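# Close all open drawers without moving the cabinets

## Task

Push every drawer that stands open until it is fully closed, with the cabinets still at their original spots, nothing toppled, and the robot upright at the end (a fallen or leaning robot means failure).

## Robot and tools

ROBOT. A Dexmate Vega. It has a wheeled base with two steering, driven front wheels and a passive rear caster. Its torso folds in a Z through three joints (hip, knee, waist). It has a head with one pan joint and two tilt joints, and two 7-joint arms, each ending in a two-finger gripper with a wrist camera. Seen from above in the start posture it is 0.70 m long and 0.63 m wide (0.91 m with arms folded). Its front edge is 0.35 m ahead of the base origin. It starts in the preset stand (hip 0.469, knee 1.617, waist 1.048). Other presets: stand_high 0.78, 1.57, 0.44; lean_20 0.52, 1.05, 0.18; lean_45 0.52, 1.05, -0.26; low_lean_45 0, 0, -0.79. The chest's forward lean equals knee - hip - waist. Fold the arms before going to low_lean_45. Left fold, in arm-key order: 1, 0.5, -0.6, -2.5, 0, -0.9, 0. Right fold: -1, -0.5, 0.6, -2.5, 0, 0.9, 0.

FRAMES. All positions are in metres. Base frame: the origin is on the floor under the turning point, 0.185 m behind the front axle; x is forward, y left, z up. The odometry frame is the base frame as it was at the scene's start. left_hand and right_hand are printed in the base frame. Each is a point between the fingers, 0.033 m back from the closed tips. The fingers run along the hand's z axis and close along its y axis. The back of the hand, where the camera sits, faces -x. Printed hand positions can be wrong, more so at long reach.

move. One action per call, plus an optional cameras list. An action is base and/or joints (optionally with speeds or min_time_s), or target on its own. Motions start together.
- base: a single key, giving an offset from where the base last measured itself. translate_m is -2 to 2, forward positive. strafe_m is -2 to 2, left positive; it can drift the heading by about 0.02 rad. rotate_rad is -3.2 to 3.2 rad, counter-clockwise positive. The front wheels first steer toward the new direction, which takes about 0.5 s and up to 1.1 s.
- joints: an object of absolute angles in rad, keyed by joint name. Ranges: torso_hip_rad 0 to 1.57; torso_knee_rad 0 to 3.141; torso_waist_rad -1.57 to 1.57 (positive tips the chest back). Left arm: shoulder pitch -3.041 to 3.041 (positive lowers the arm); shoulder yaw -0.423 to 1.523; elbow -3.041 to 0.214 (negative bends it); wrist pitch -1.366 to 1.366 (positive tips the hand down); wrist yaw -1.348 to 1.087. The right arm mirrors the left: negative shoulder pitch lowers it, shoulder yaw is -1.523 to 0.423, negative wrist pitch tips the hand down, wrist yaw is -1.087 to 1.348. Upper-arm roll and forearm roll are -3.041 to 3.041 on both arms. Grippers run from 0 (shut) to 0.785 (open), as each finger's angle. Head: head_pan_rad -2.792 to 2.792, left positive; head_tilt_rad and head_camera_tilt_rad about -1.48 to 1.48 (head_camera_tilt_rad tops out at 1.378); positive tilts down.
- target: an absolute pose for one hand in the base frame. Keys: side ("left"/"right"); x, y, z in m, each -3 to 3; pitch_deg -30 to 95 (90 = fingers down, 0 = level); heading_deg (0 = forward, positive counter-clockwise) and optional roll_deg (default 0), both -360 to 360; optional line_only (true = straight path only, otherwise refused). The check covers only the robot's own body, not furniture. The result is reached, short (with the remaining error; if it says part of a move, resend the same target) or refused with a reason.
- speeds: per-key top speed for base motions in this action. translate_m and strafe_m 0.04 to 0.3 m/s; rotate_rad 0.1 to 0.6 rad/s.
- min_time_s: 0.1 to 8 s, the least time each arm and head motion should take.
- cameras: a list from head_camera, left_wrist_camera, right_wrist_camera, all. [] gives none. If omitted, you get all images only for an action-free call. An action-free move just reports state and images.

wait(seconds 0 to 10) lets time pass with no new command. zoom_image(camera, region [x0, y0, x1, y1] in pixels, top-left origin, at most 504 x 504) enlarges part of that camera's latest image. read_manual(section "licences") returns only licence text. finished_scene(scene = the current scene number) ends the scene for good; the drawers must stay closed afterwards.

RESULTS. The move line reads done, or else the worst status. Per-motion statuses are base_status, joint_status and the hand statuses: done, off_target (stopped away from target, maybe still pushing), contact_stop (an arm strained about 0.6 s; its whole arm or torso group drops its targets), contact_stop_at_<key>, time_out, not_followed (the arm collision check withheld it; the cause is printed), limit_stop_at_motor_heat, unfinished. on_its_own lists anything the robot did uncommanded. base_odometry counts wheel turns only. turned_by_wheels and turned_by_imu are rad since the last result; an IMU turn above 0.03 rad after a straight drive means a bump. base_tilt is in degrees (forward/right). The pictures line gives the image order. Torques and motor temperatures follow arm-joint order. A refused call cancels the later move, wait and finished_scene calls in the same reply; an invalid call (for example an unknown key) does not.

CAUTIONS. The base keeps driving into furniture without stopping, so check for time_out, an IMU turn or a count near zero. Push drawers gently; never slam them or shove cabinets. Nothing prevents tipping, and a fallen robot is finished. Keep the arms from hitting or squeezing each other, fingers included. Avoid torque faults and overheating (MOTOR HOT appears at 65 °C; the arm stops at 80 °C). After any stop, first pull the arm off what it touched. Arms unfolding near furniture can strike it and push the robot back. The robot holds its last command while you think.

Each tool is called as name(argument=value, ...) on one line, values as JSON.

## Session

move(joints={"head_camera_tilt_rad":0.2}, cameras=["head_camera"])

move(joints={"head_pan_rad":1.4}, cameras=["head_camera"])

move(joints={"head_pan_rad":2.7}, cameras=["head_camera"])

move(joints={"head_pan_rad":-2.7}, cameras=["head_camera"])

move(joints={"head_pan_rad":-1.4}, cameras=["head_camera"])

Scene clock: 0.73 s.
Joint torques (N m): left_arm=[7.53 1.37 -0.34 -5.29 -0.38 -2.14 0.11] | right_arm=[-1.5 0.55 -0.6 -4.76 0.01 2.18 0.05]
Motor temperatures (°C): left_arm=[27 30 30 30 34 38 35] | right_arm=[29 28 29 31 34 34 35]
move: done
base_odometry: x=+0.000 y=+0.000 heading=+0.000
turned_by_wheels: +0.000
turned_by_imu: +0.000
base_tilt: forward=+0.7 right=-0.1
base_status: not commanded
joint_positions: torso_hip_rad=+0.469 torso_knee_rad=+1.617 torso_waist_rad=+1.048 left_shoulder_pitch_rad=+2.199 left_shoulder_yaw_rad=+0.001 left_upper_arm_roll_rad=-0.010 left_elbow_rad=-1.084 left_forearm_roll_rad=+0.015 left_wrist_pitch_rad=-0.506 left_wrist_yaw_rad=-0.016 left_gripper_rad=+0.005 right_shoulder_pitch_rad=-2.184 right_shoulder_yaw_rad=+0.007 right_upper_arm_roll_rad=+0.010 right_elbow_rad=-1.115 right_forearm_roll_rad=+0.008 right_wrist_pitch_rad=+0.481 right_wrist_yaw_rad=-0.008 right_gripper_rad=+0.005 head_pan_rad=+0.000 head_tilt_rad=+0.000 head_camera_tilt_rad=+0.200
joint_status: all done
chest: x=-0.0111 y=+0.0000 z=+1.4155 quat_wxyz=(+0.999, +0.000, +0.050, +0.000) (m; base frame)
left_hand: x=+0.1921 y=+0.2282 z=+0.6022 quat_wxyz=(+0.417, +0.009, +0.909, -0.003) pitch_deg=+40.7 heading_deg=-1.0 roll_deg=+0.2 back=up (m; base frame)
right_hand: x=+0.2143 y=-0.2374 z=+0.6092 quat_wxyz=(+0.427, +0.011, +0.904, -0.007) pitch_deg=+39.5 heading_deg=-1.6 roll_deg=-0.2 back=up (m; base frame)
pictures: head_camera
Images, in order (width x height): head_camera 896x560.

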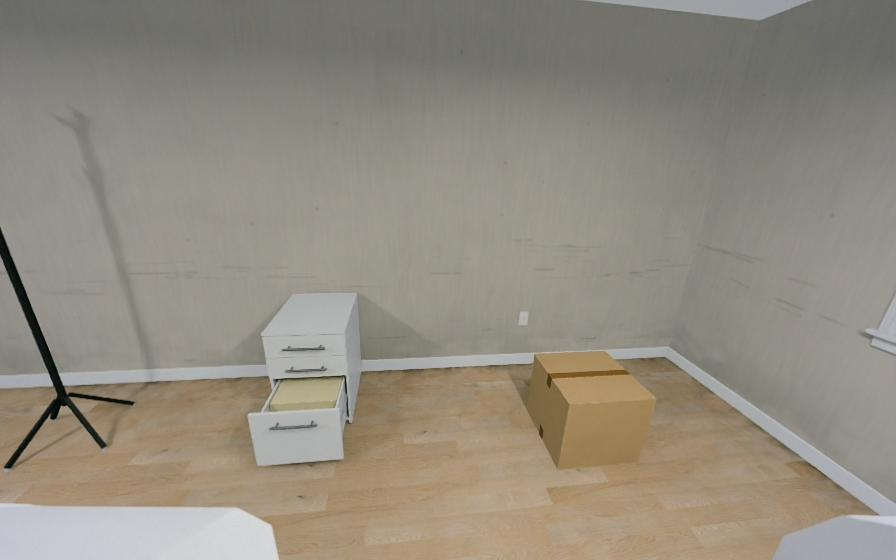

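Scene clock: 2.33 s.
Joint torques (N m): left_arm=[6.56 1.05 2.22 -5.51 0.05 -3.69 -0.07] | right_arm=[-2.4 0.01 -0.91 -5.18 -0.06 2.35 0.15]
move: done
base_odometry: x=+0.000 y=+0.000 heading=+0.000
turned_by_wheels: +0.000
turned_by_imu: +0.000
base_tilt: forward=+0.6 right=-0.1
base_status: not commanded
joint_positions: torso_hip_rad=+0.469 torso_knee_rad=+1.617 torso_waist_rad=+1.048 left_shoulder_pitch_rad=+2.199 left_shoulder_yaw_rad=+0.001 left_upper_arm_roll_rad=-0.010 left_elbow_rad=-1.084 left_forearm_roll_rad=+0.015 left_wrist_pitch_rad=-0.506 left_wrist_yaw_rad=-0.016 left_gripper_rad=+0.005 right_shoulder_pitch_rad=-2.184 right_shoulder_yaw_rad=+0.007 right_upper_arm_roll_rad=+0.010 right_elbow_rad=-1.115 right_forearm_roll_rad=+0.008 right_wrist_pitch_rad=+0.481 right_wrist_yaw_rad=-0.008 right_gripper_rad=+0.005 head_pan_rad=+1.400 head_tilt_rad=+0.000 head_camera_tilt_rad=+0.200
joint_status: all done
chest: x=-0.0111 y=+0.0000 z=+1.4155 quat_wxyz=(+0.999, +0.000, +0.050, +0.000) (m; base frame)
left_hand: x=+0.1921 y=+0.2282 z=+0.6022 quat_wxyz=(+0.417, +0.009, +0.909, -0.003) pitch_deg=+40.7 heading_deg=-1.0 roll_deg=+0.2 back=up (m; base frame)
right_hand: x=+0.2143 y=-0.2374 z=+0.6092 quat_wxyz=(+0.427, +0.011, +0.904, -0.007) pitch_deg=+39.5 heading_deg=-1.6 roll_deg=-0.2 back=up (m; base frame)
pictures: head_camera
Images, in order (width x height): head_camera 896x560.

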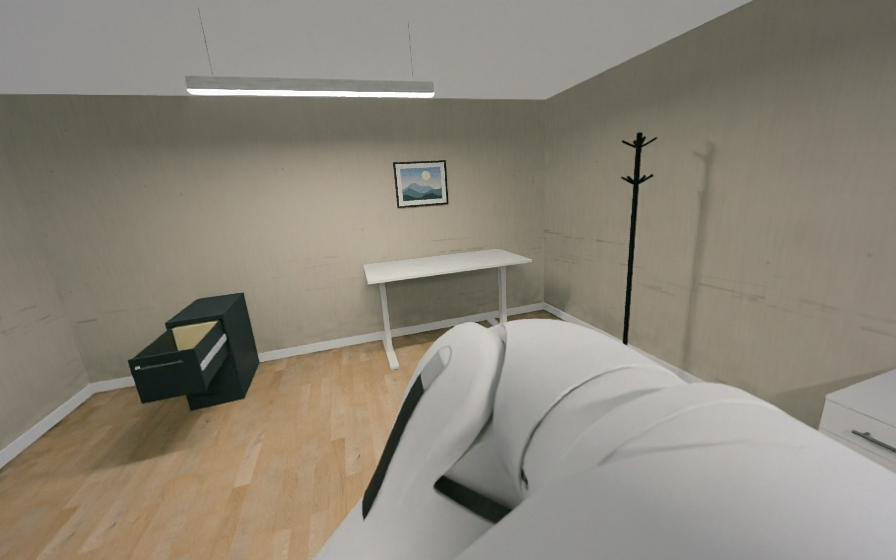

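Scene clock: 3.87 s.
Joint torques (N m): left_arm=[5.5 -0.21 0.6 -4.4 0.1 -2.28 0.39] | right_arm=[-2.19 0.58 -0.68 -4.59 -0.07 2.24 0.08]
move: done
base_odometry: x=+0.000 y=+0.000 heading=+0.000
turned_by_wheels: +0.000
turned_by_imu: +0.000
base_tilt: forward=+0.7 right=+0.0
base_status: not commanded
joint_positions: torso_hip_rad=+0.469 torso_knee_rad=+1.617 torso_waist_rad=+1.048 left_shoulder_pitch_rad=+2.199 left_shoulder_yaw_rad=+0.001 left_upper_arm_roll_rad=-0.010 left_elbow_rad=-1.084 left_forearm_roll_rad=+0.015 left_wrist_pitch_rad=-0.506 left_wrist_yaw_rad=-0.016 left_gripper_rad=+0.005 right_shoulder_pitch_rad=-2.184 right_shoulder_yaw_rad=+0.007 right_upper_arm_roll_rad=+0.010 right_elbow_rad=-1.115 right_forearm_roll_rad=+0.008 right_wrist_pitch_rad=+0.481 right_wrist_yaw_rad=-0.008 right_gripper_rad=+0.005 head_pan_rad=+2.700 head_tilt_rad=+0.000 head_camera_tilt_rad=+0.200
joint_status: all done
chest: x=-0.0111 y=+0.0000 z=+1.4155 quat_wxyz=(+0.999, +0.000, +0.050, +0.000) (m; base frame)
left_hand: x=+0.1921 y=+0.2282 z=+0.6022 quat_wxyz=(+0.417, +0.009, +0.909, -0.003) pitch_deg=+40.7 heading_deg=-1.0 roll_deg=+0.2 back=up (m; base frame)
right_hand: x=+0.2143 y=-0.2374 z=+0.6092 quat_wxyz=(+0.427, +0.011, +0.904, -0.007) pitch_deg=+39.5 heading_deg=-1.6 roll_deg=-0.2 back=up (m; base frame)
pictures: head_camera
Images, in order (width x height): head_camera 896x560.

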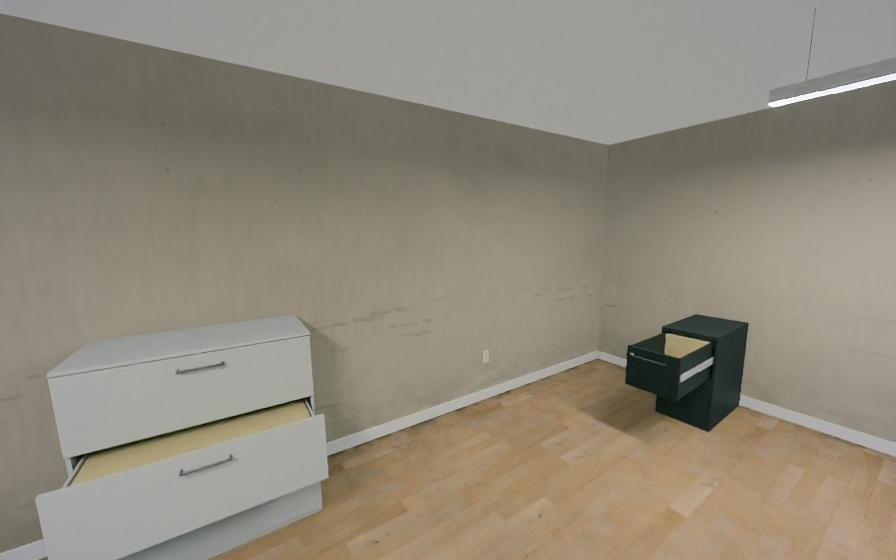

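Scene clock: 8.13 s.
Joint torques (N m): left_arm=[7 2.77 0.92 -5.68 0.64 -1.11 -0.16] | right_arm=[-2.64 0.93 -0.54 -4.47 -0.09 2.01 0.12]
move: done
base_odometry: x=+0.000 y=+0.000 heading=+0.000
turned_by_wheels: +0.000
turned_by_imu: +0.001
base_tilt: forward=+0.6 right=-0.1
base_status: not commanded
joint_positions: torso_hip_rad=+0.469 torso_knee_rad=+1.617 torso_waist_rad=+1.048 left_shoulder_pitch_rad=+2.199 left_shoulder_yaw_rad=+0.001 left_upper_arm_roll_rad=-0.010 left_elbow_rad=-1.084 left_forearm_roll_rad=+0.015 left_wrist_pitch_rad=-0.506 left_wrist_yaw_rad=-0.016 left_gripper_rad=+0.005 right_shoulder_pitch_rad=-2.184 right_shoulder_yaw_rad=+0.007 right_upper_arm_roll_rad=+0.010 right_elbow_rad=-1.115 right_forearm_roll_rad=+0.008 right_wrist_pitch_rad=+0.481 right_wrist_yaw_rad=-0.008 right_gripper_rad=+0.005 head_pan_rad=-2.700 head_tilt_rad=+0.000 head_camera_tilt_rad=+0.200
joint_status: all done
chest: x=-0.0111 y=+0.0000 z=+1.4155 quat_wxyz=(+0.999, +0.000, +0.050, +0.000) (m; base frame)
left_hand: x=+0.1921 y=+0.2282 z=+0.6022 quat_wxyz=(+0.417, +0.009, +0.909, -0.003) pitch_deg=+40.7 heading_deg=-1.0 roll_deg=+0.2 back=up (m; base frame)
right_hand: x=+0.2143 y=-0.2374 z=+0.6092 quat_wxyz=(+0.427, +0.011, +0.904, -0.007) pitch_deg=+39.5 heading_deg=-1.6 roll_deg=-0.2 back=up (m; base frame)
pictures: head_camera
Images, in order (width x height): head_camera 896x560.

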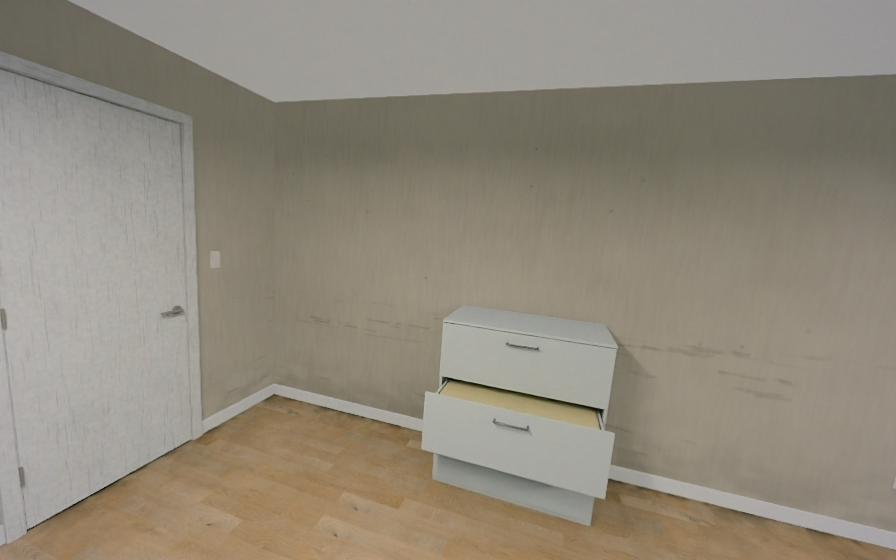

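Scene clock: 9.67 s.
Joint torques (N m): left_arm=[6.39 1.36 -1.58 -5.01 0.44 -1.43 -0.21] | right_arm=[-2.53 0.54 -0.67 -4.62 -0.08 1.17 0.09]
move: done
base_odometry: x=+0.000 y=+0.000 heading=+0.000
turned_by_wheels: +0.000
turned_by_imu: +0.000
base_tilt: forward=+0.6 right=-0.1
base_status: not commanded
joint_positions: torso_hip_rad=+0.469 torso_knee_rad=+1.617 torso_waist_rad=+1.048 left_shoulder_pitch_rad=+2.199 left_shoulder_yaw_rad=+0.001 left_upper_arm_roll_rad=-0.010 left_elbow_rad=-1.084 left_forearm_roll_rad=+0.015 left_wrist_pitch_rad=-0.506 left_wrist_yaw_rad=-0.016 left_gripper_rad=+0.005 right_shoulder_pitch_rad=-2.184 right_shoulder_yaw_rad=+0.007 right_upper_arm_roll_rad=+0.010 right_elbow_rad=-1.115 right_forearm_roll_rad=+0.008 right_wrist_pitch_rad=+0.481 right_wrist_yaw_rad=-0.008 right_gripper_rad=+0.005 head_pan_rad=-1.400 head_tilt_rad=+0.000 head_camera_tilt_rad=+0.200
joint_status: all done
chest: x=-0.0111 y=+0.0000 z=+1.4155 quat_wxyz=(+0.999, +0.000, +0.050, +0.000) (m; base frame)
left_hand: x=+0.1921 y=+0.2282 z=+0.6022 quat_wxyz=(+0.417, +0.009, +0.909, -0.003) pitch_deg=+40.7 heading_deg=-1.0 roll_deg=+0.2 back=up (m; base frame)
right_hand: x=+0.2143 y=-0.2374 z=+0.6092 quat_wxyz=(+0.427, +0.011, +0.904, -0.007) pitch_deg=+39.5 heading_deg=-1.6 roll_deg=-0.2 back=up (m; base frame)
pictures: head_camera
Images, in order (width x height): head_camera 896x560.

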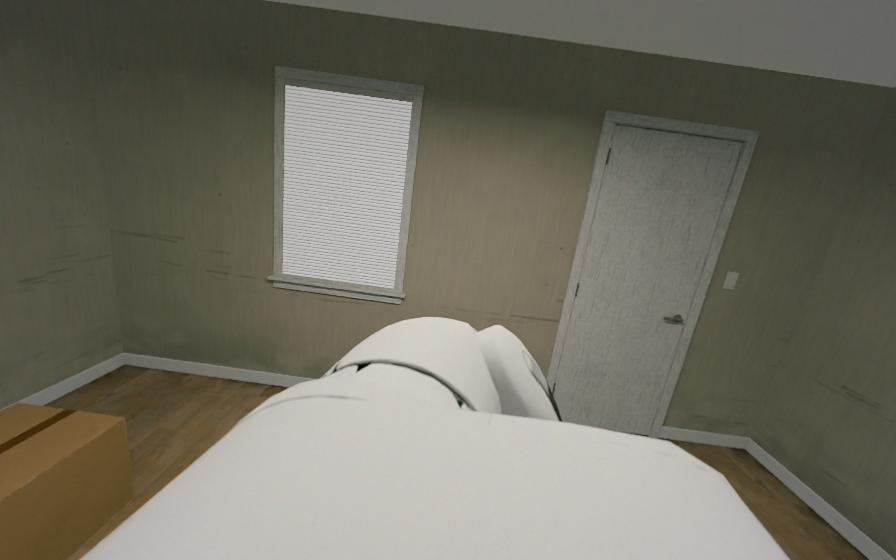

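move(base={"rotate_rad":0.1}, joints={"head_pan_rad":0}, cameras=["head_camera"])

move(base={"strafe_m":0.46}, joints={"torso_hip_rad":0,"torso_knee_rad":0,"torso_waist_rad":-1.0,"left_shoulder_pitch_rad":0.75,"left_shoulder_yaw_rad":0.55,"left_upper_arm_roll_rad":0.6,"left_elbow_rad":-1.6,"left_forearm_roll_rad":-0.42,"left_wrist_pitch_rad":-0.35,"left_wrist_yaw_rad":0.54,"right_shoulder_pitch_rad":-1,"right_shoulder_yaw_rad":-0.5,"right_upper_arm_roll_rad":0.6,"right_elbow_rad":-2.5,"right_forearm_roll_rad":0,"right_wrist_pitch_rad":0.9,"right_wrist_yaw_rad":0,"head_camera_tilt_rad":-0.6}, cameras=["head_camera","left_wrist_camera"])

Scene clock: 65.37 s.
Joint torques (N m): left_arm=[4.23 1.71 1.55 -5.85 -0.56 -2.33 -0.25] | right_arm=[-3.3 0.61 -0.79 -4.55 -0.12 2.2 0.13]
move: done
base_odometry: x=+0.000 y=+0.000 heading=+0.100
turned_by_wheels: +0.100
turned_by_imu: +0.098
base_tilt: forward=+0.6 right=-0.1
base_status: done
joint_positions: torso_hip_rad=+0.469 torso_knee_rad=+1.617 torso_waist_rad=+1.048 left_shoulder_pitch_rad=+2.199 left_shoulder_yaw_rad=+0.001 left_upper_arm_roll_rad=-0.010 left_elbow_rad=-1.084 left_forearm_roll_rad=+0.015 left_wrist_pitch_rad=-0.506 left_wrist_yaw_rad=-0.016 left_gripper_rad=+0.005 right_shoulder_pitch_rad=-2.184 right_shoulder_yaw_rad=+0.007 right_upper_arm_roll_rad=+0.010 right_elbow_rad=-1.115 right_forearm_roll_rad=+0.008 right_wrist_pitch_rad=+0.481 right_wrist_yaw_rad=-0.008 right_gripper_rad=+0.005 head_pan_rad=+0.000 head_tilt_rad=+0.000 head_camera_tilt_rad=+0.200
joint_status: all done
chest: x=-0.0111 y=+0.0000 z=+1.4155 quat_wxyz=(+0.999, +0.000, +0.050, +0.000) (m; base frame)
left_hand: x=+0.1921 y=+0.2282 z=+0.6022 quat_wxyz=(+0.417, +0.009, +0.909, -0.003) pitch_deg=+40.7 heading_deg=-1.0 roll_deg=+0.2 back=up (m; base frame)
right_hand: x=+0.2143 y=-0.2374 z=+0.6092 quat_wxyz=(+0.427, +0.011, +0.904, -0.007) pitch_deg=+39.5 heading_deg=-1.6 roll_deg=-0.2 back=up (m; base frame)
pictures: head_camera
Images, in order (width x height): head_camera 896x560.

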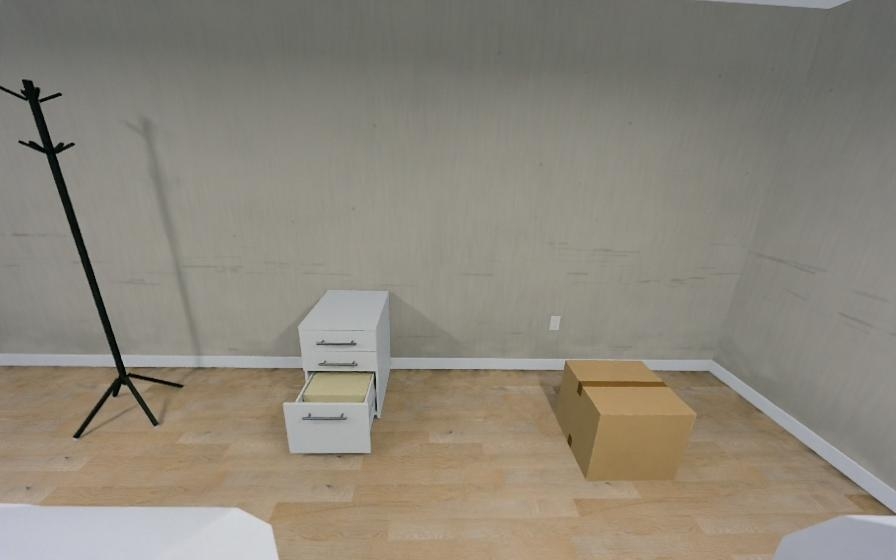

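Scene clock: 74.23 s.
Joint torques (N m): left_arm=[77.01 -26.05 89.6 33.7 3.03 -2.57 0.5] | right_arm=[10.61 -7.33 8.17 -7.44 1.62 0.21 -1.28]
move: done
base_odometry: x=-0.049 y=+0.456 heading=+0.106
turned_by_wheels: +0.006
turned_by_imu: +0.003
base_tilt: forward=+0.7 right=-0.1
base_status: done
joint_positions: torso_hip_rad=+0.001 torso_knee_rad=+0.000 torso_waist_rad=-0.998 left_shoulder_pitch_rad=+0.746 left_shoulder_yaw_rad=+0.551 left_upper_arm_roll_rad=+0.594 left_elbow_rad=-1.603 left_forearm_roll_rad=-0.421 left_wrist_pitch_rad=-0.350 left_wrist_yaw_rad=+0.540 left_gripper_rad=+0.005 right_shoulder_pitch_rad=-1.000 right_shoulder_yaw_rad=-0.500 right_upper_arm_roll_rad=+0.600 right_elbow_rad=-2.500 right_forearm_roll_rad=+0.000 right_wrist_pitch_rad=+0.900 right_wrist_yaw_rad=+0.000 right_gripper_rad=+0.005 head_pan_rad=+0.000 head_tilt_rad=+0.000 head_camera_tilt_rad=-0.600
joint_status: all done
chest: x=+0.0953 y=+0.0000 z=+0.7740 quat_wxyz=(+0.878, +0.000, +0.478, +0.000) (m; base frame)
left_hand: x=+0.6998 y=+0.1953 z=+0.3008 quat_wxyz=(+0.678, +0.002, +0.735, -0.006) pitch_deg=+4.6 heading_deg=-0.6 roll_deg=-0.3 back=up (m; base frame)
right_hand: x=+0.3229 y=-0.1535 z=+0.9720 quat_wxyz=(+0.929, -0.319, +0.005, -0.190) pitch_deg=-52.8 heading_deg=+77.5 roll_deg=+79.3 (m; base frame)
pictures: head_camera, left_wrist_camera
ARM HIT: the robot struck its own base or body hard.
Images, in order (width x height): head_camera 896x560, left_wrist_camera 672x420.

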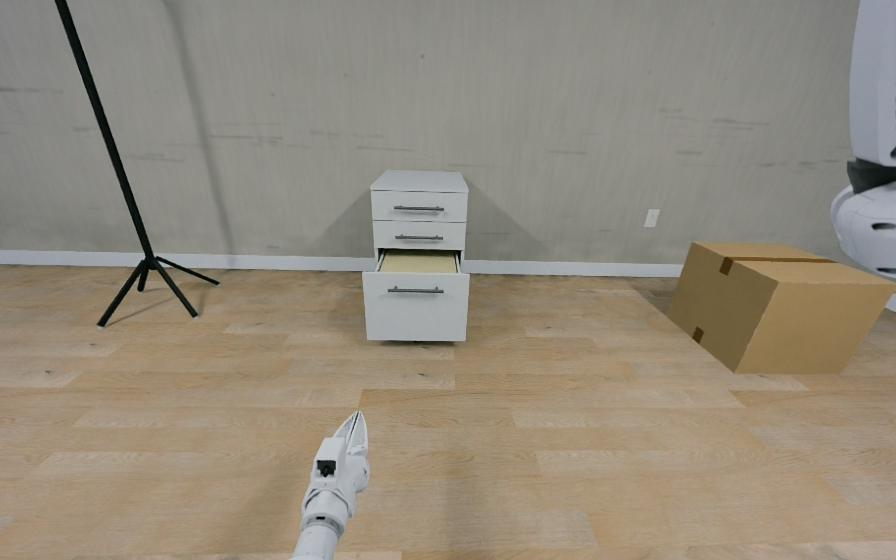

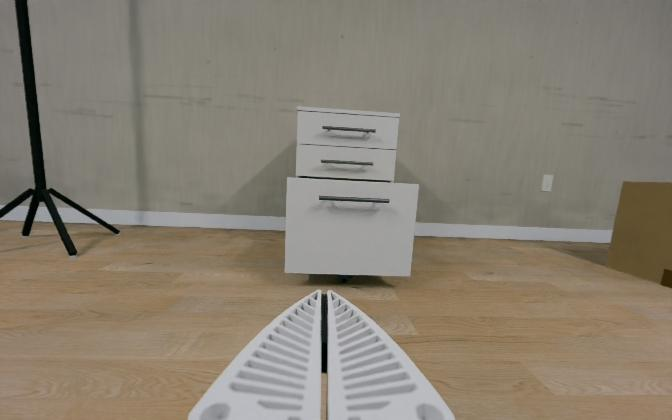

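move(joints={"torso_hip_rad":0.1,"torso_knee_rad":0.3,"torso_waist_rad":-0.8,"left_shoulder_pitch_rad":0.746}, cameras=["head_camera","left_wrist_camera"])

Scene clock: 81.10 s.
Joint torques (N m): left_arm=[-10.43 0.03 -4.05 -10.48 0.15 -3.15 0.58] | right_arm=[9.92 -7.53 7.85 -7.97 1.56 -0.01 -1.36]
Motor temperatures (°C): left_arm=[33 31 38 32 34 38 35] | right_arm=[29 28 29 31 34 35 35]
move: done
base_odometry: x=-0.049 y=+0.456 heading=+0.106
turned_by_wheels: +0.000
turned_by_imu: +0.001
base_tilt: forward=+0.7 right=-0.1
base_status: not commanded
joint_positions: torso_hip_rad=+0.100 torso_knee_rad=+0.300 torso_waist_rad=-0.800 left_shoulder_pitch_rad=+0.746 left_shoulder_yaw_rad=+0.550 left_upper_arm_roll_rad=+0.600 left_elbow_rad=-1.600 left_forearm_roll_rad=-0.420 left_wrist_pitch_rad=-0.350 left_wrist_yaw_rad=+0.540 left_gripper_rad=+0.005 right_shoulder_pitch_rad=-1.000 right_shoulder_yaw_rad=-0.500 right_upper_arm_roll_rad=+0.600 right_elbow_rad=-2.500 right_forearm_roll_rad=+0.000 right_wrist_pitch_rad=+0.900 right_wrist_yaw_rad=+0.000 right_gripper_rad=+0.005 head_pan_rad=+0.000 head_tilt_rad=+0.000 head_camera_tilt_rad=-0.600
joint_status: all done
chest: x=+0.1141 y=+0.0000 z=+0.8909 quat_wxyz=(+0.878, +0.000, +0.480, +0.000) (m; base frame)
left_hand: x=+0.7147 y=+0.1923 z=+0.4118 quat_wxyz=(+0.675, +0.004, +0.738, -0.007) pitch_deg=+5.1 heading_deg=-0.9 roll_deg=-0.3 back=up (m; base frame)
right_hand: x=+0.3423 y=-0.1534 z=+1.0880 quat_wxyz=(+0.929, -0.319, +0.007, -0.190) pitch_deg=-52.8 heading_deg=+77.3 roll_deg=+79.6 (m; base frame)
pictures: head_camera, left_wrist_camera
Images, in order (width x height): head_camera 896x560, left_wrist_camera 672x420.

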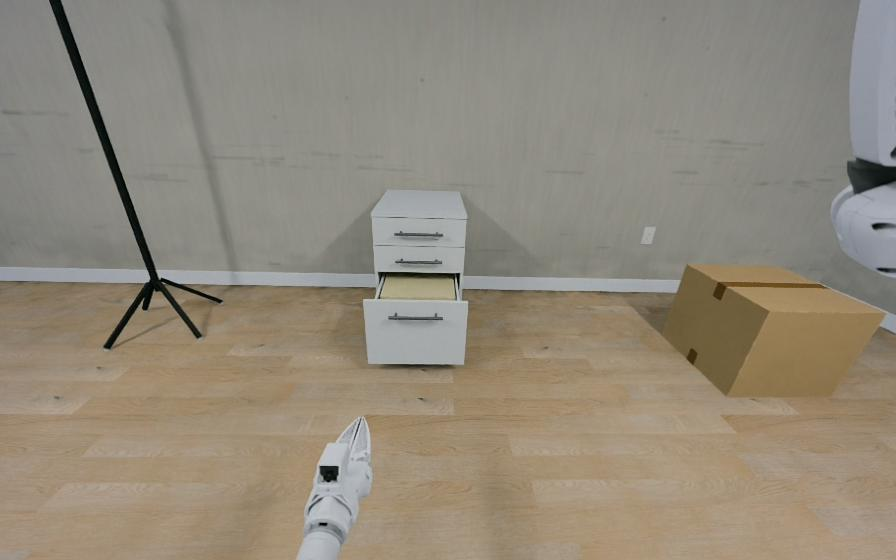

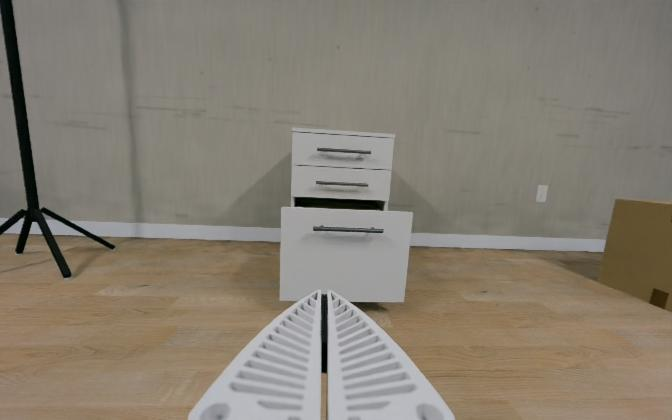

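move(target={"side":"left","x":0.74,"y":0.15,"z":0.22,"pitch_deg":20,"heading_deg":0}, cameras=["left_wrist_camera","head_camera"])

Scene clock: 88.33 s.
Joint torques (N m): left_arm=[-10.21 0.2 -2.47 -11.46 0.75 -2.17 0.15] | right_arm=[11.65 -7.61 7.81 -7.56 1.62 -0.24 -1.36]
move: refused
base_odometry: x=-0.049 y=+0.456 heading=+0.106
turned_by_wheels: +0.000
turned_by_imu: +0.001
base_tilt: forward=+0.7 right=-0.1
base_status: not commanded
joint_positions: torso_hip_rad=+0.100 torso_knee_rad=+0.300 torso_waist_rad=-0.800 left_shoulder_pitch_rad=+0.746 left_shoulder_yaw_rad=+0.550 left_upper_arm_roll_rad=+0.600 left_elbow_rad=-1.600 left_forearm_roll_rad=-0.420 left_wrist_pitch_rad=-0.350 left_wrist_yaw_rad=+0.540 left_gripper_rad=+0.005 right_shoulder_pitch_rad=-1.000 right_shoulder_yaw_rad=-0.500 right_upper_arm_roll_rad=+0.600 right_elbow_rad=-2.500 right_forearm_roll_rad=+0.000 right_wrist_pitch_rad=+0.900 right_wrist_yaw_rad=+0.000 right_gripper_rad=+0.005 head_pan_rad=+0.000 head_tilt_rad=+0.000 head_camera_tilt_rad=-0.600
joint_status: not commanded
chest: x=+0.1141 y=+0.0000 z=+0.8909 quat_wxyz=(+0.878, +0.000, +0.480, +0.000) (m; base frame)
left_hand: x=+0.7147 y=+0.1923 z=+0.4118 quat_wxyz=(+0.675, +0.004, +0.738, -0.007) pitch_deg=+5.1 heading_deg=-0.9 roll_deg=-0.3 back=up (m; base frame)
left_hand_status: refused: the best posture that gets there brings the left forearm within 0.6 cm of the base (limit 2.6). Nothing moved.
right_hand: x=+0.3423 y=-0.1534 z=+1.0880 quat_wxyz=(+0.929, -0.319, +0.007, -0.190) pitch_deg=-52.8 heading_deg=+77.3 roll_deg=+79.6 (m; base frame)
pictures: head_camera, left_wrist_camera
Images, in order (width x height): head_camera 896x560, left_wrist_camera 672x420.

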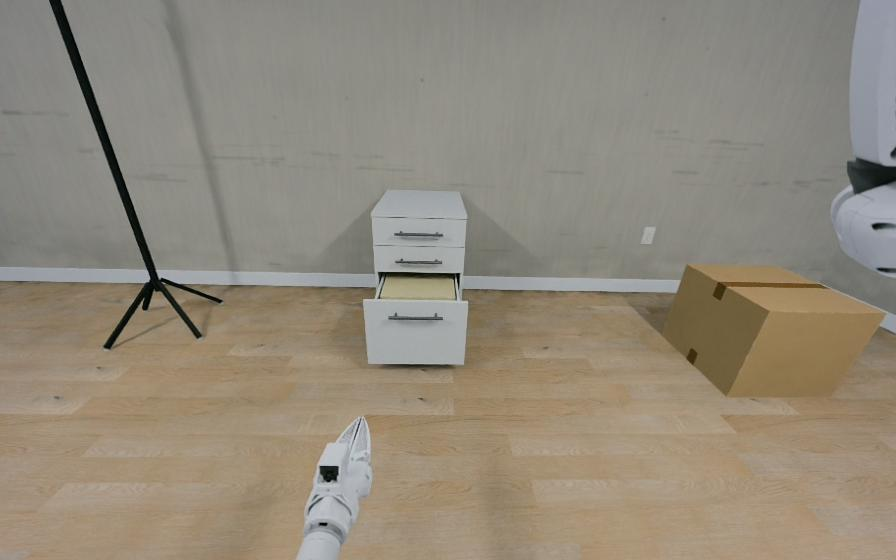

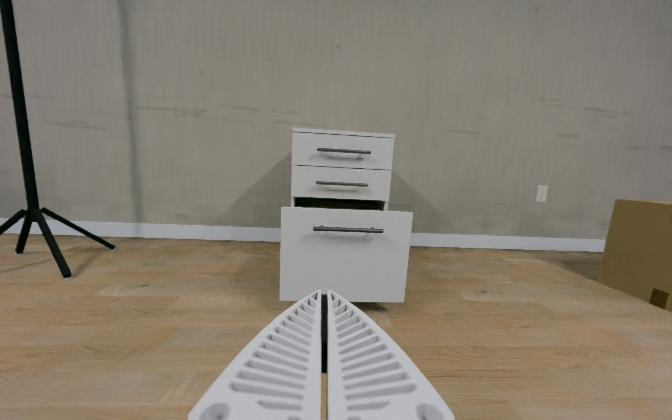

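move(target={"side":"left","x":0.74,"y":0.15,"z":0.22,"pitch_deg":38,"heading_deg":0}, cameras=["left_wrist_camera","head_camera"])

Scene clock: 95.37 s.
Joint torques (N m): left_arm=[-15.57 -2.63 -4.8 -10.71 0.02 -2.21 -0.5] | right_arm=[9.38 -6.95 8.17 -7.05 1.56 -0.13 -1.47]
move: done
base_odometry: x=-0.049 y=+0.456 heading=+0.106
turned_by_wheels: +0.000
turned_by_imu: +0.001
base_tilt: forward=+0.6 right=-0.1
base_status: not commanded
joint_positions: torso_hip_rad=+0.100 torso_knee_rad=+0.300 torso_waist_rad=-0.800 left_shoulder_pitch_rad=+0.450 left_shoulder_yaw_rad=+0.356 left_upper_arm_roll_rad=+0.644 left_elbow_rad=-1.354 left_forearm_roll_rad=-0.697 left_wrist_pitch_rad=+0.261 left_wrist_yaw_rad=+0.514 left_gripper_rad=+0.005 right_shoulder_pitch_rad=-1.000 right_shoulder_yaw_rad=-0.500 right_upper_arm_roll_rad=+0.600 right_elbow_rad=-2.500 right_forearm_roll_rad=+0.000 right_wrist_pitch_rad=+0.900 right_wrist_yaw_rad=+0.000 right_gripper_rad=+0.005 head_pan_rad=+0.000 head_tilt_rad=+0.000 head_camera_tilt_rad=-0.600
joint_status: not commanded
chest: x=+0.1141 y=+0.0000 z=+0.8909 quat_wxyz=(+0.878, +0.000, +0.480, +0.000) (m; base frame)
left_hand: x=+0.7398 y=+0.1510 z=+0.2215 quat_wxyz=(+0.441, +0.000, +0.898, +0.000) pitch_deg=+37.7 heading_deg=+0.1 roll_deg=+0.0 back=up (m; base frame)
left_hand_status: reached (straight line, planned for 2.3 s): 2 mm and 0.3 deg off.
right_hand: x=+0.3423 y=-0.1534 z=+1.0880 quat_wxyz=(+0.929, -0.319, +0.007, -0.190) pitch_deg=-52.8 heading_deg=+77.3 roll_deg=+79.6 (m; base frame)
pictures: head_camera, left_wrist_camera
Images, in order (width x height): head_camera 896x560, left_wrist_camera 672x420.

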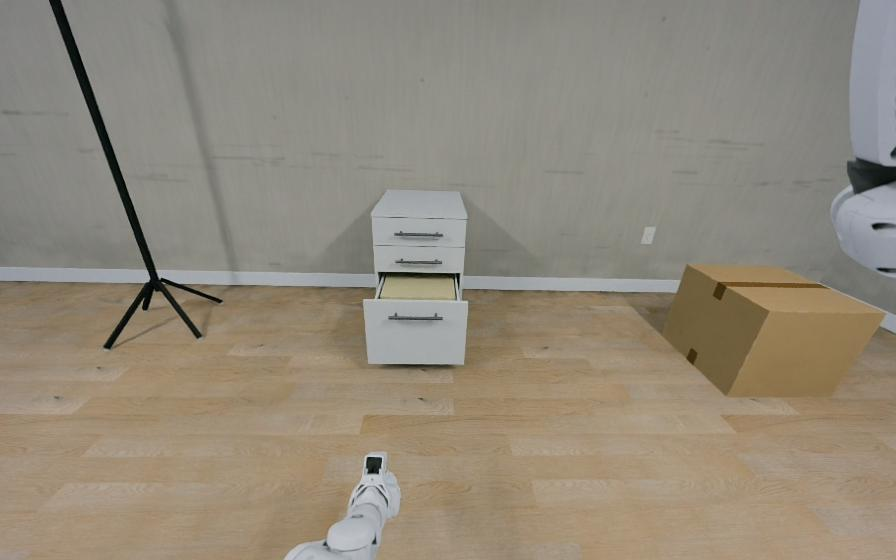

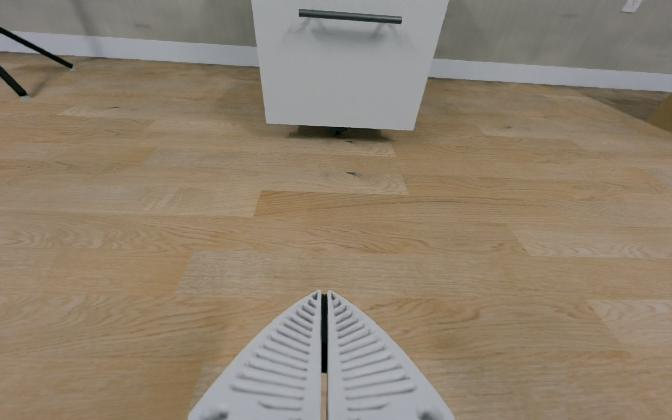

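move(base={"translate_m":0.45}, cameras=["left_wrist_camera","head_camera"])

Scene clock: 106.17 s.
Joint torques (N m): left_arm=[-14.64 -4.17 -3.2 -12.41 0.42 -2.5 -0.57] | right_arm=[9.27 -7.04 8.03 -6.62 1.69 -0.09 -1.36]
move: done
base_odometry: x=+0.399 y=+0.505 heading=+0.106
turned_by_wheels: +0.000
turned_by_imu: +0.000
base_tilt: forward=+0.7 right=+0.0
base_status: done
joint_positions: torso_hip_rad=+0.100 torso_knee_rad=+0.300 torso_waist_rad=-0.800 left_shoulder_pitch_rad=+0.446 left_shoulder_yaw_rad=+0.353 left_upper_arm_roll_rad=+0.645 left_elbow_rad=-1.349 left_forearm_roll_rad=-0.700 left_wrist_pitch_rad=+0.267 left_wrist_yaw_rad=+0.514 left_gripper_rad=+0.005 right_shoulder_pitch_rad=-1.000 right_shoulder_yaw_rad=-0.500 right_upper_arm_roll_rad=+0.600 right_elbow_rad=-2.500 right_forearm_roll_rad=+0.000 right_wrist_pitch_rad=+0.900 right_wrist_yaw_rad=+0.000 right_gripper_rad=+0.005 head_pan_rad=+0.000 head_tilt_rad=+0.000 head_camera_tilt_rad=-0.600
joint_status: not commanded
chest: x=+0.1140 y=+0.0000 z=+0.8909 quat_wxyz=(+0.878, +0.000, +0.480, +0.000) (m; base frame)
left_hand: x=+0.7398 y=+0.1502 z=+0.2199 quat_wxyz=(+0.438, +0.000, +0.899, +0.000) pitch_deg=+38.0 heading_deg=+0.0 roll_deg=+0.0 back=up (m; base frame)
right_hand: x=+0.3423 y=-0.1534 z=+1.0881 quat_wxyz=(+0.929, -0.319, +0.007, -0.190) pitch_deg=-52.8 heading_deg=+77.3 roll_deg=+79.6 (m; base frame)
pictures: head_camera, left_wrist_camera
Images, in order (width x height): head_camera 896x560, left_wrist_camera 672x420.

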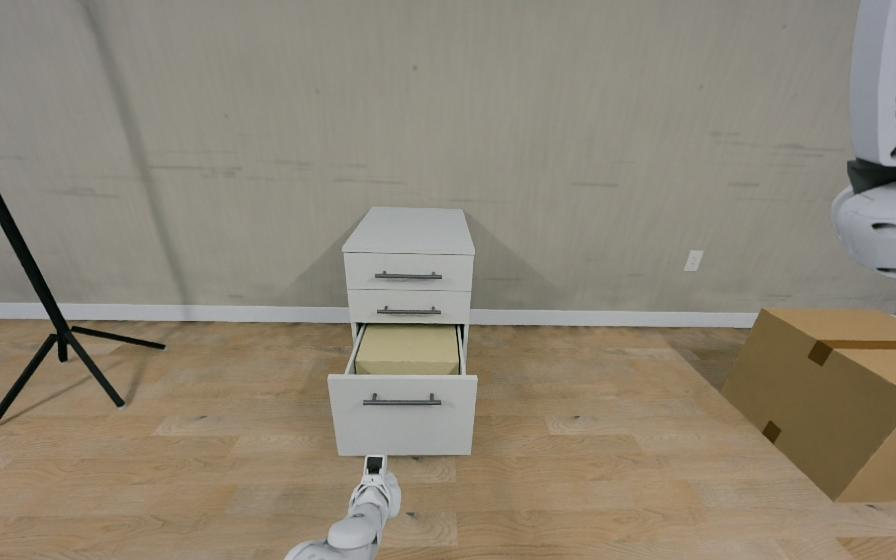

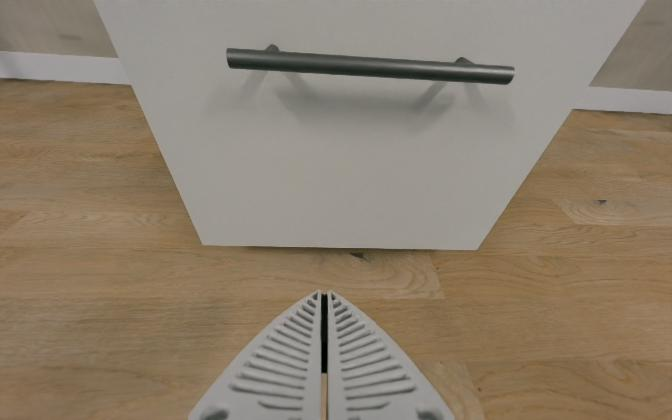

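move(base={"translate_m":0.35}, speeds={"translate_m":0.1}, cameras=["left_wrist_camera","head_camera"])

Scene clock: 118.20 s.
Joint torques (N m): left_arm=[-12.63 -1.78 -8.79 -12.75 1.92 -2.73 -0.33] | right_arm=[9.4 -7.97 8.11 -6.56 1.73 -0.54 -1.29]
Motor temperatures (°C): left_arm=[30 30 33 31 34 38 35] | right_arm=[29 28 30 31 34 34 35]
move: done
base_odometry: x=+0.747 y=+0.543 heading=+0.106
turned_by_wheels: +0.000
turned_by_imu: +0.001
base_tilt: forward=+0.7 right=+0.0
base_status: done
joint_positions: torso_hip_rad=+0.100 torso_knee_rad=+0.300 torso_waist_rad=-0.800 left_shoulder_pitch_rad=+0.446 left_shoulder_yaw_rad=+0.353 left_upper_arm_roll_rad=+0.645 left_elbow_rad=-1.349 left_forearm_roll_rad=-0.700 left_wrist_pitch_rad=+0.268 left_wrist_yaw_rad=+0.514 left_gripper_rad=+0.005 right_shoulder_pitch_rad=-1.000 right_shoulder_yaw_rad=-0.500 right_upper_arm_roll_rad=+0.600 right_elbow_rad=-2.500 right_forearm_roll_rad=+0.000 right_wrist_pitch_rad=+0.900 right_wrist_yaw_rad=+0.000 right_gripper_rad=+0.005 head_pan_rad=+0.000 head_tilt_rad=+0.000 head_camera_tilt_rad=-0.600
joint_status: not commanded
chest: x=+0.1140 y=+0.0000 z=+0.8910 quat_wxyz=(+0.878, +0.000, +0.479, +0.000) (m; base frame)
left_hand: x=+0.7396 y=+0.1500 z=+0.2198 quat_wxyz=(+0.438, +0.000, +0.899, +0.000) pitch_deg=+38.0 heading_deg=+0.0 roll_deg=+0.0 back=up (m; base frame)
right_hand: x=+0.3422 y=-0.1534 z=+1.0881 quat_wxyz=(+0.929, -0.319, +0.007, -0.190) pitch_deg=-52.8 heading_deg=+77.3 roll_deg=+79.6 (m; base frame)
pictures: head_camera, left_wrist_camera
Images, in order (width x height): head_camera 896x560, left_wrist_camera 672x420.

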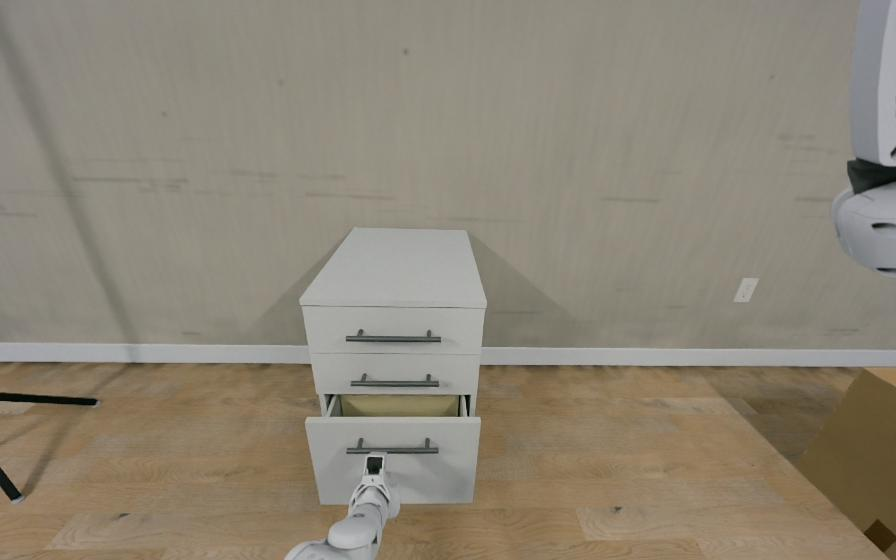

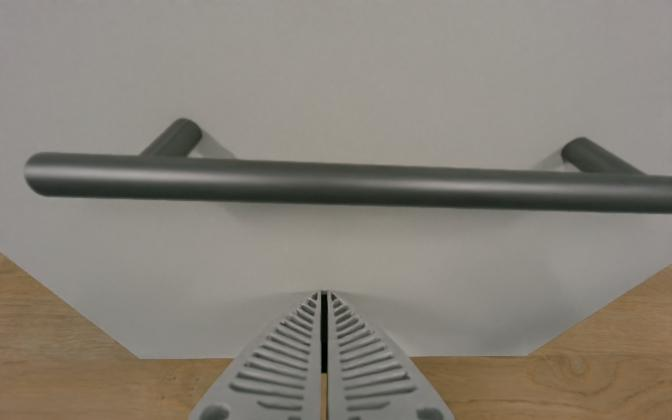

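move(base={"translate_m":0.05}, speeds={"translate_m":0.08}, cameras=["left_wrist_camera","head_camera"])

Scene clock: 125.80 s.
Joint torques (N m): left_arm=[-13.76 -2.16 -7.81 -12.04 0.96 -2.79 -0.05] | right_arm=[10.86 -8.04 7.84 -7.33 1.72 0.18 -1.38]
move: done
base_odometry: x=+0.796 y=+0.549 heading=+0.105
turned_by_wheels: +0.000
turned_by_imu: +0.000
base_tilt: forward=+0.6 right=+0.0
base_status: done
joint_positions: torso_hip_rad=+0.100 torso_knee_rad=+0.300 torso_waist_rad=-0.800 left_shoulder_pitch_rad=+0.446 left_shoulder_yaw_rad=+0.353 left_upper_arm_roll_rad=+0.645 left_elbow_rad=-1.349 left_forearm_roll_rad=-0.700 left_wrist_pitch_rad=+0.268 left_wrist_yaw_rad=+0.514 left_gripper_rad=+0.005 right_shoulder_pitch_rad=-1.000 right_shoulder_yaw_rad=-0.500 right_upper_arm_roll_rad=+0.600 right_elbow_rad=-2.500 right_forearm_roll_rad=+0.000 right_wrist_pitch_rad=+0.900 right_wrist_yaw_rad=+0.000 right_gripper_rad=+0.005 head_pan_rad=+0.000 head_tilt_rad=+0.000 head_camera_tilt_rad=-0.600
joint_status: not commanded
chest: x=+0.1140 y=+0.0000 z=+0.8910 quat_wxyz=(+0.878, +0.000, +0.480, +0.000) (m; base frame)
left_hand: x=+0.7396 y=+0.1500 z=+0.2198 quat_wxyz=(+0.438, +0.000, +0.899, +0.000) pitch_deg=+38.0 heading_deg=+0.0 roll_deg=+0.0 back=up (m; base frame)
right_hand: x=+0.3422 y=-0.1534 z=+1.0881 quat_wxyz=(+0.929, -0.319, +0.007, -0.190) pitch_deg=-52.8 heading_deg=+77.3 roll_deg=+79.6 (m; base frame)
pictures: head_camera, left_wrist_camera
Images, in order (width x height): head_camera 896x560, left_wrist_camera 672x420.

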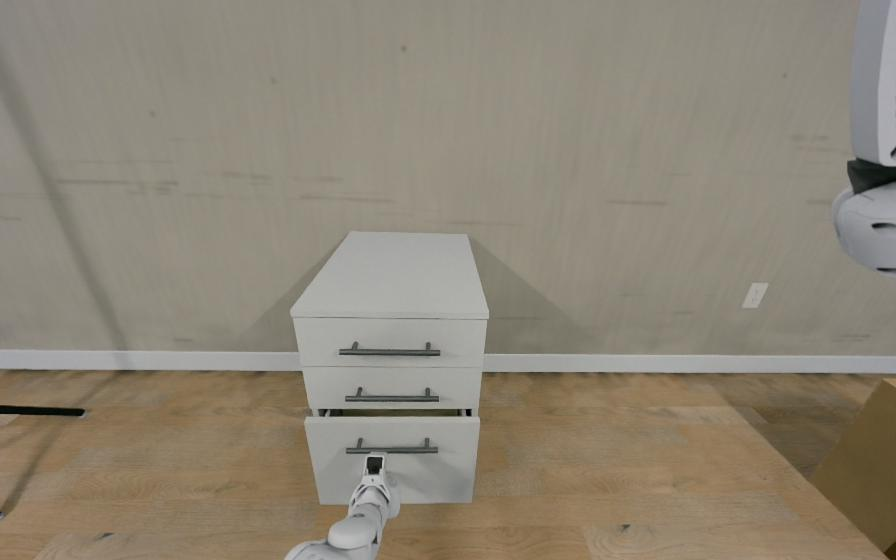

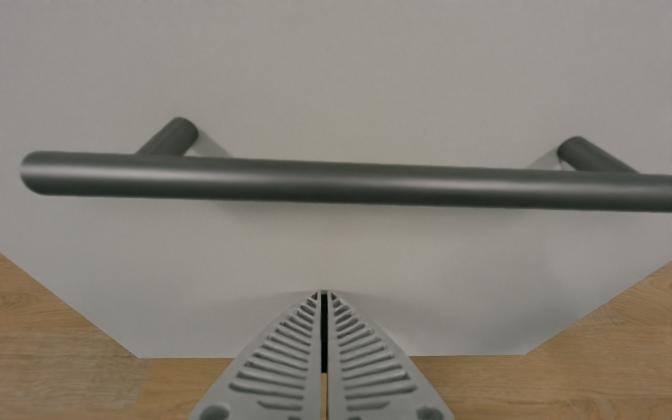

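move(target={"side":"left","x":0.765,"y":0.15,"z":0.22,"pitch_deg":38,"heading_deg":0,"line_only":true}, cameras=["head_camera"])

move(target={"side":"left","x":0.782,"y":0.15,"z":0.22,"pitch_deg":38,"heading_deg":0,"line_only":true}, cameras=["head_camera","left_wrist_camera"])

zoom_image(camera="head_camera", region=[270, 290, 510, 520])

Scene clock: 134.20 s.
Joint torques (N m): left_arm=[-15.67 -0.31 -2.53 -11.23 0.89 -2.23 -0.09] | right_arm=[9.62 -6.91 7.96 -7.02 1.6 0.12 -1.47]
move: done
base_odometry: x=+0.796 y=+0.549 heading=+0.105
turned_by_wheels: +0.000
turned_by_imu: +0.001
base_tilt: forward=+0.7 right=+0.0
base_status: not commanded
joint_positions: torso_hip_rad=+0.100 torso_knee_rad=+0.300 torso_waist_rad=-0.800 left_shoulder_pitch_rad=+0.376 left_shoulder_yaw_rad=+0.317 left_upper_arm_roll_rad=+0.650 left_elbow_rad=-1.246 left_forearm_roll_rad=-0.696 left_wrist_pitch_rad=+0.259 left_wrist_yaw_rad=+0.479 left_gripper_rad=+0.005 right_shoulder_pitch_rad=-1.000 right_shoulder_yaw_rad=-0.500 right_upper_arm_roll_rad=+0.600 right_elbow_rad=-2.500 right_forearm_roll_rad=+0.000 right_wrist_pitch_rad=+0.900 right_wrist_yaw_rad=+0.000 right_gripper_rad=+0.005 head_pan_rad=+0.000 head_tilt_rad=+0.000 head_camera_tilt_rad=-0.600
joint_status: not commanded
chest: x=+0.1140 y=+0.0000 z=+0.8910 quat_wxyz=(+0.878, +0.000, +0.480, +0.000) (m; base frame)
left_hand: x=+0.7634 y=+0.1502 z=+0.2197 quat_wxyz=(+0.438, +0.000, +0.899, +0.000) pitch_deg=+38.0 heading_deg=+0.0 roll_deg=+0.0 back=up (m; base frame)
left_hand_status: reached (straight line, planned for 0.7 s): 2 mm and 0.0 deg off.
right_hand: x=+0.3422 y=-0.1534 z=+1.0881 quat_wxyz=(+0.929, -0.319, +0.007, -0.190) pitch_deg=-52.8 heading_deg=+77.3 roll_deg=+79.6 (m; base frame)
pictures: head_camera
Images, in order (width x height): head_camera 896x560.

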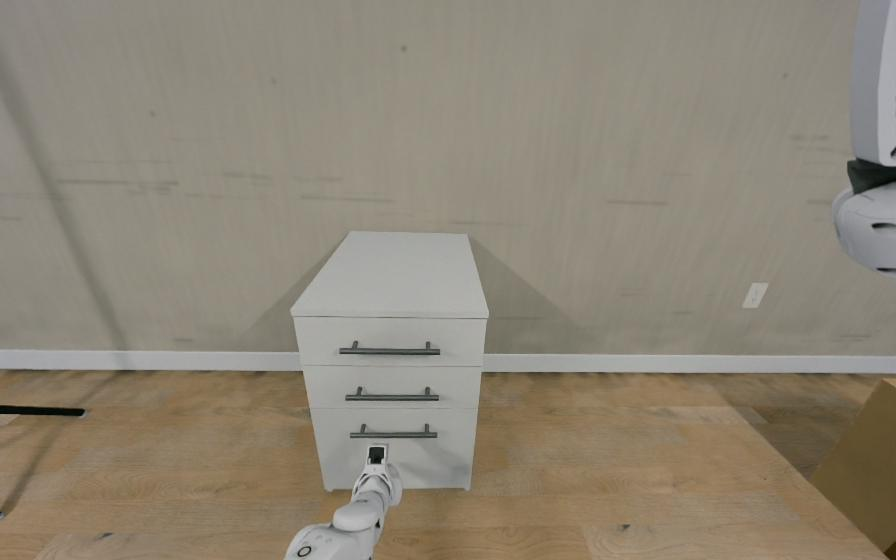

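Scene clock: 135.97 s.
Joint torques (N m): left_arm=[-16.46 -0.51 1.43 -9.49 0.07 -1.5 -0.84] | right_arm=[9.71 -7.79 8.01 -7.15 1.62 -0.37 -1.32]
move: done
base_odometry: x=+0.796 y=+0.549 heading=+0.105
turned_by_wheels: +0.000
turned_by_imu: +0.000
base_tilt: forward=+0.6 right=+0.0
base_status: not commanded
joint_positions: torso_hip_rad=+0.100 torso_knee_rad=+0.300 torso_waist_rad=-0.800 left_shoulder_pitch_rad=+0.323 left_shoulder_yaw_rad=+0.287 left_upper_arm_roll_rad=+0.654 left_elbow_rad=-1.162 left_forearm_roll_rad=-0.692 left_wrist_pitch_rad=+0.248 left_wrist_yaw_rad=+0.451 left_gripper_rad=+0.005 right_shoulder_pitch_rad=-1.000 right_shoulder_yaw_rad=-0.500 right_upper_arm_roll_rad=+0.600 right_elbow_rad=-2.500 right_forearm_roll_rad=+0.000 right_wrist_pitch_rad=+0.900 right_wrist_yaw_rad=+0.000 right_gripper_rad=+0.005 head_pan_rad=+0.000 head_tilt_rad=+0.000 head_camera_tilt_rad=-0.600
joint_status: not commanded
chest: x=+0.1140 y=+0.0000 z=+0.8910 quat_wxyz=(+0.878, +0.000, +0.480, +0.000) (m; base frame)
left_hand: x=+0.7806 y=+0.1502 z=+0.2196 quat_wxyz=(+0.438, +0.000, +0.899, +0.000) pitch_deg=+38.0 heading_deg=+0.0 roll_deg=+0.0 back=up (m; base frame)
left_hand_status: reached (straight line, planned for 0.6 s): 2 mm and 0.0 deg off.
right_hand: x=+0.3422 y=-0.1534 z=+1.0881 quat_wxyz=(+0.929, -0.319, +0.007, -0.190) pitch_deg=-52.8 heading_deg=+77.3 roll_deg=+79.6 (m; base frame)
pictures: head_camera, left_wrist_camera
Images, in order (width x height): head_camera 896x560, left_wrist_camera 672x420.

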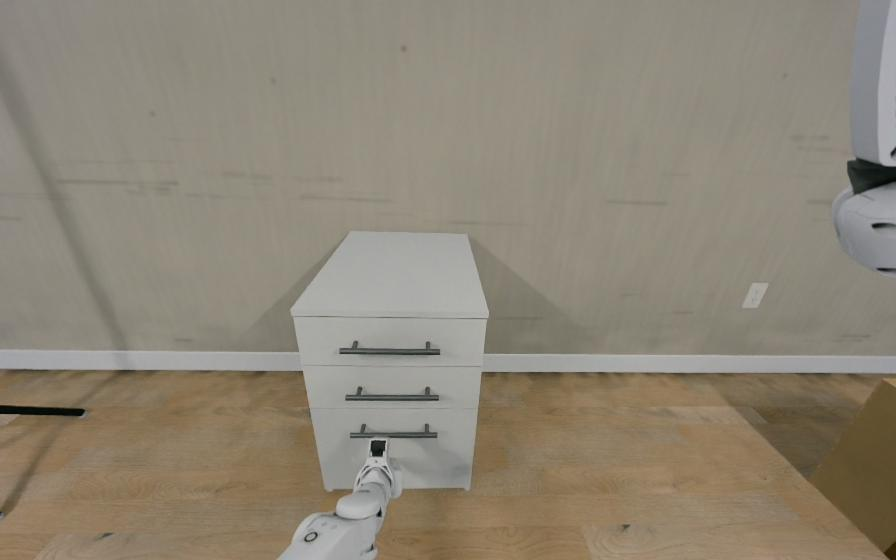

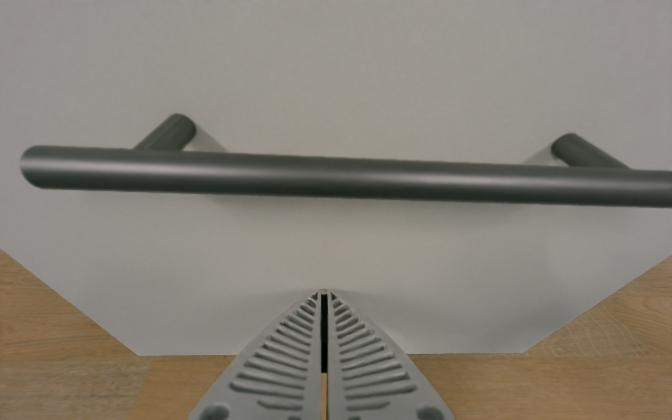

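Scaled by 2.100 from the camera's 896x560 image, which has a finer 960x600 frame.

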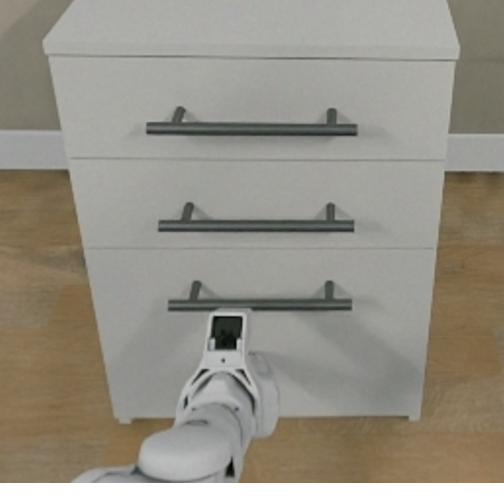

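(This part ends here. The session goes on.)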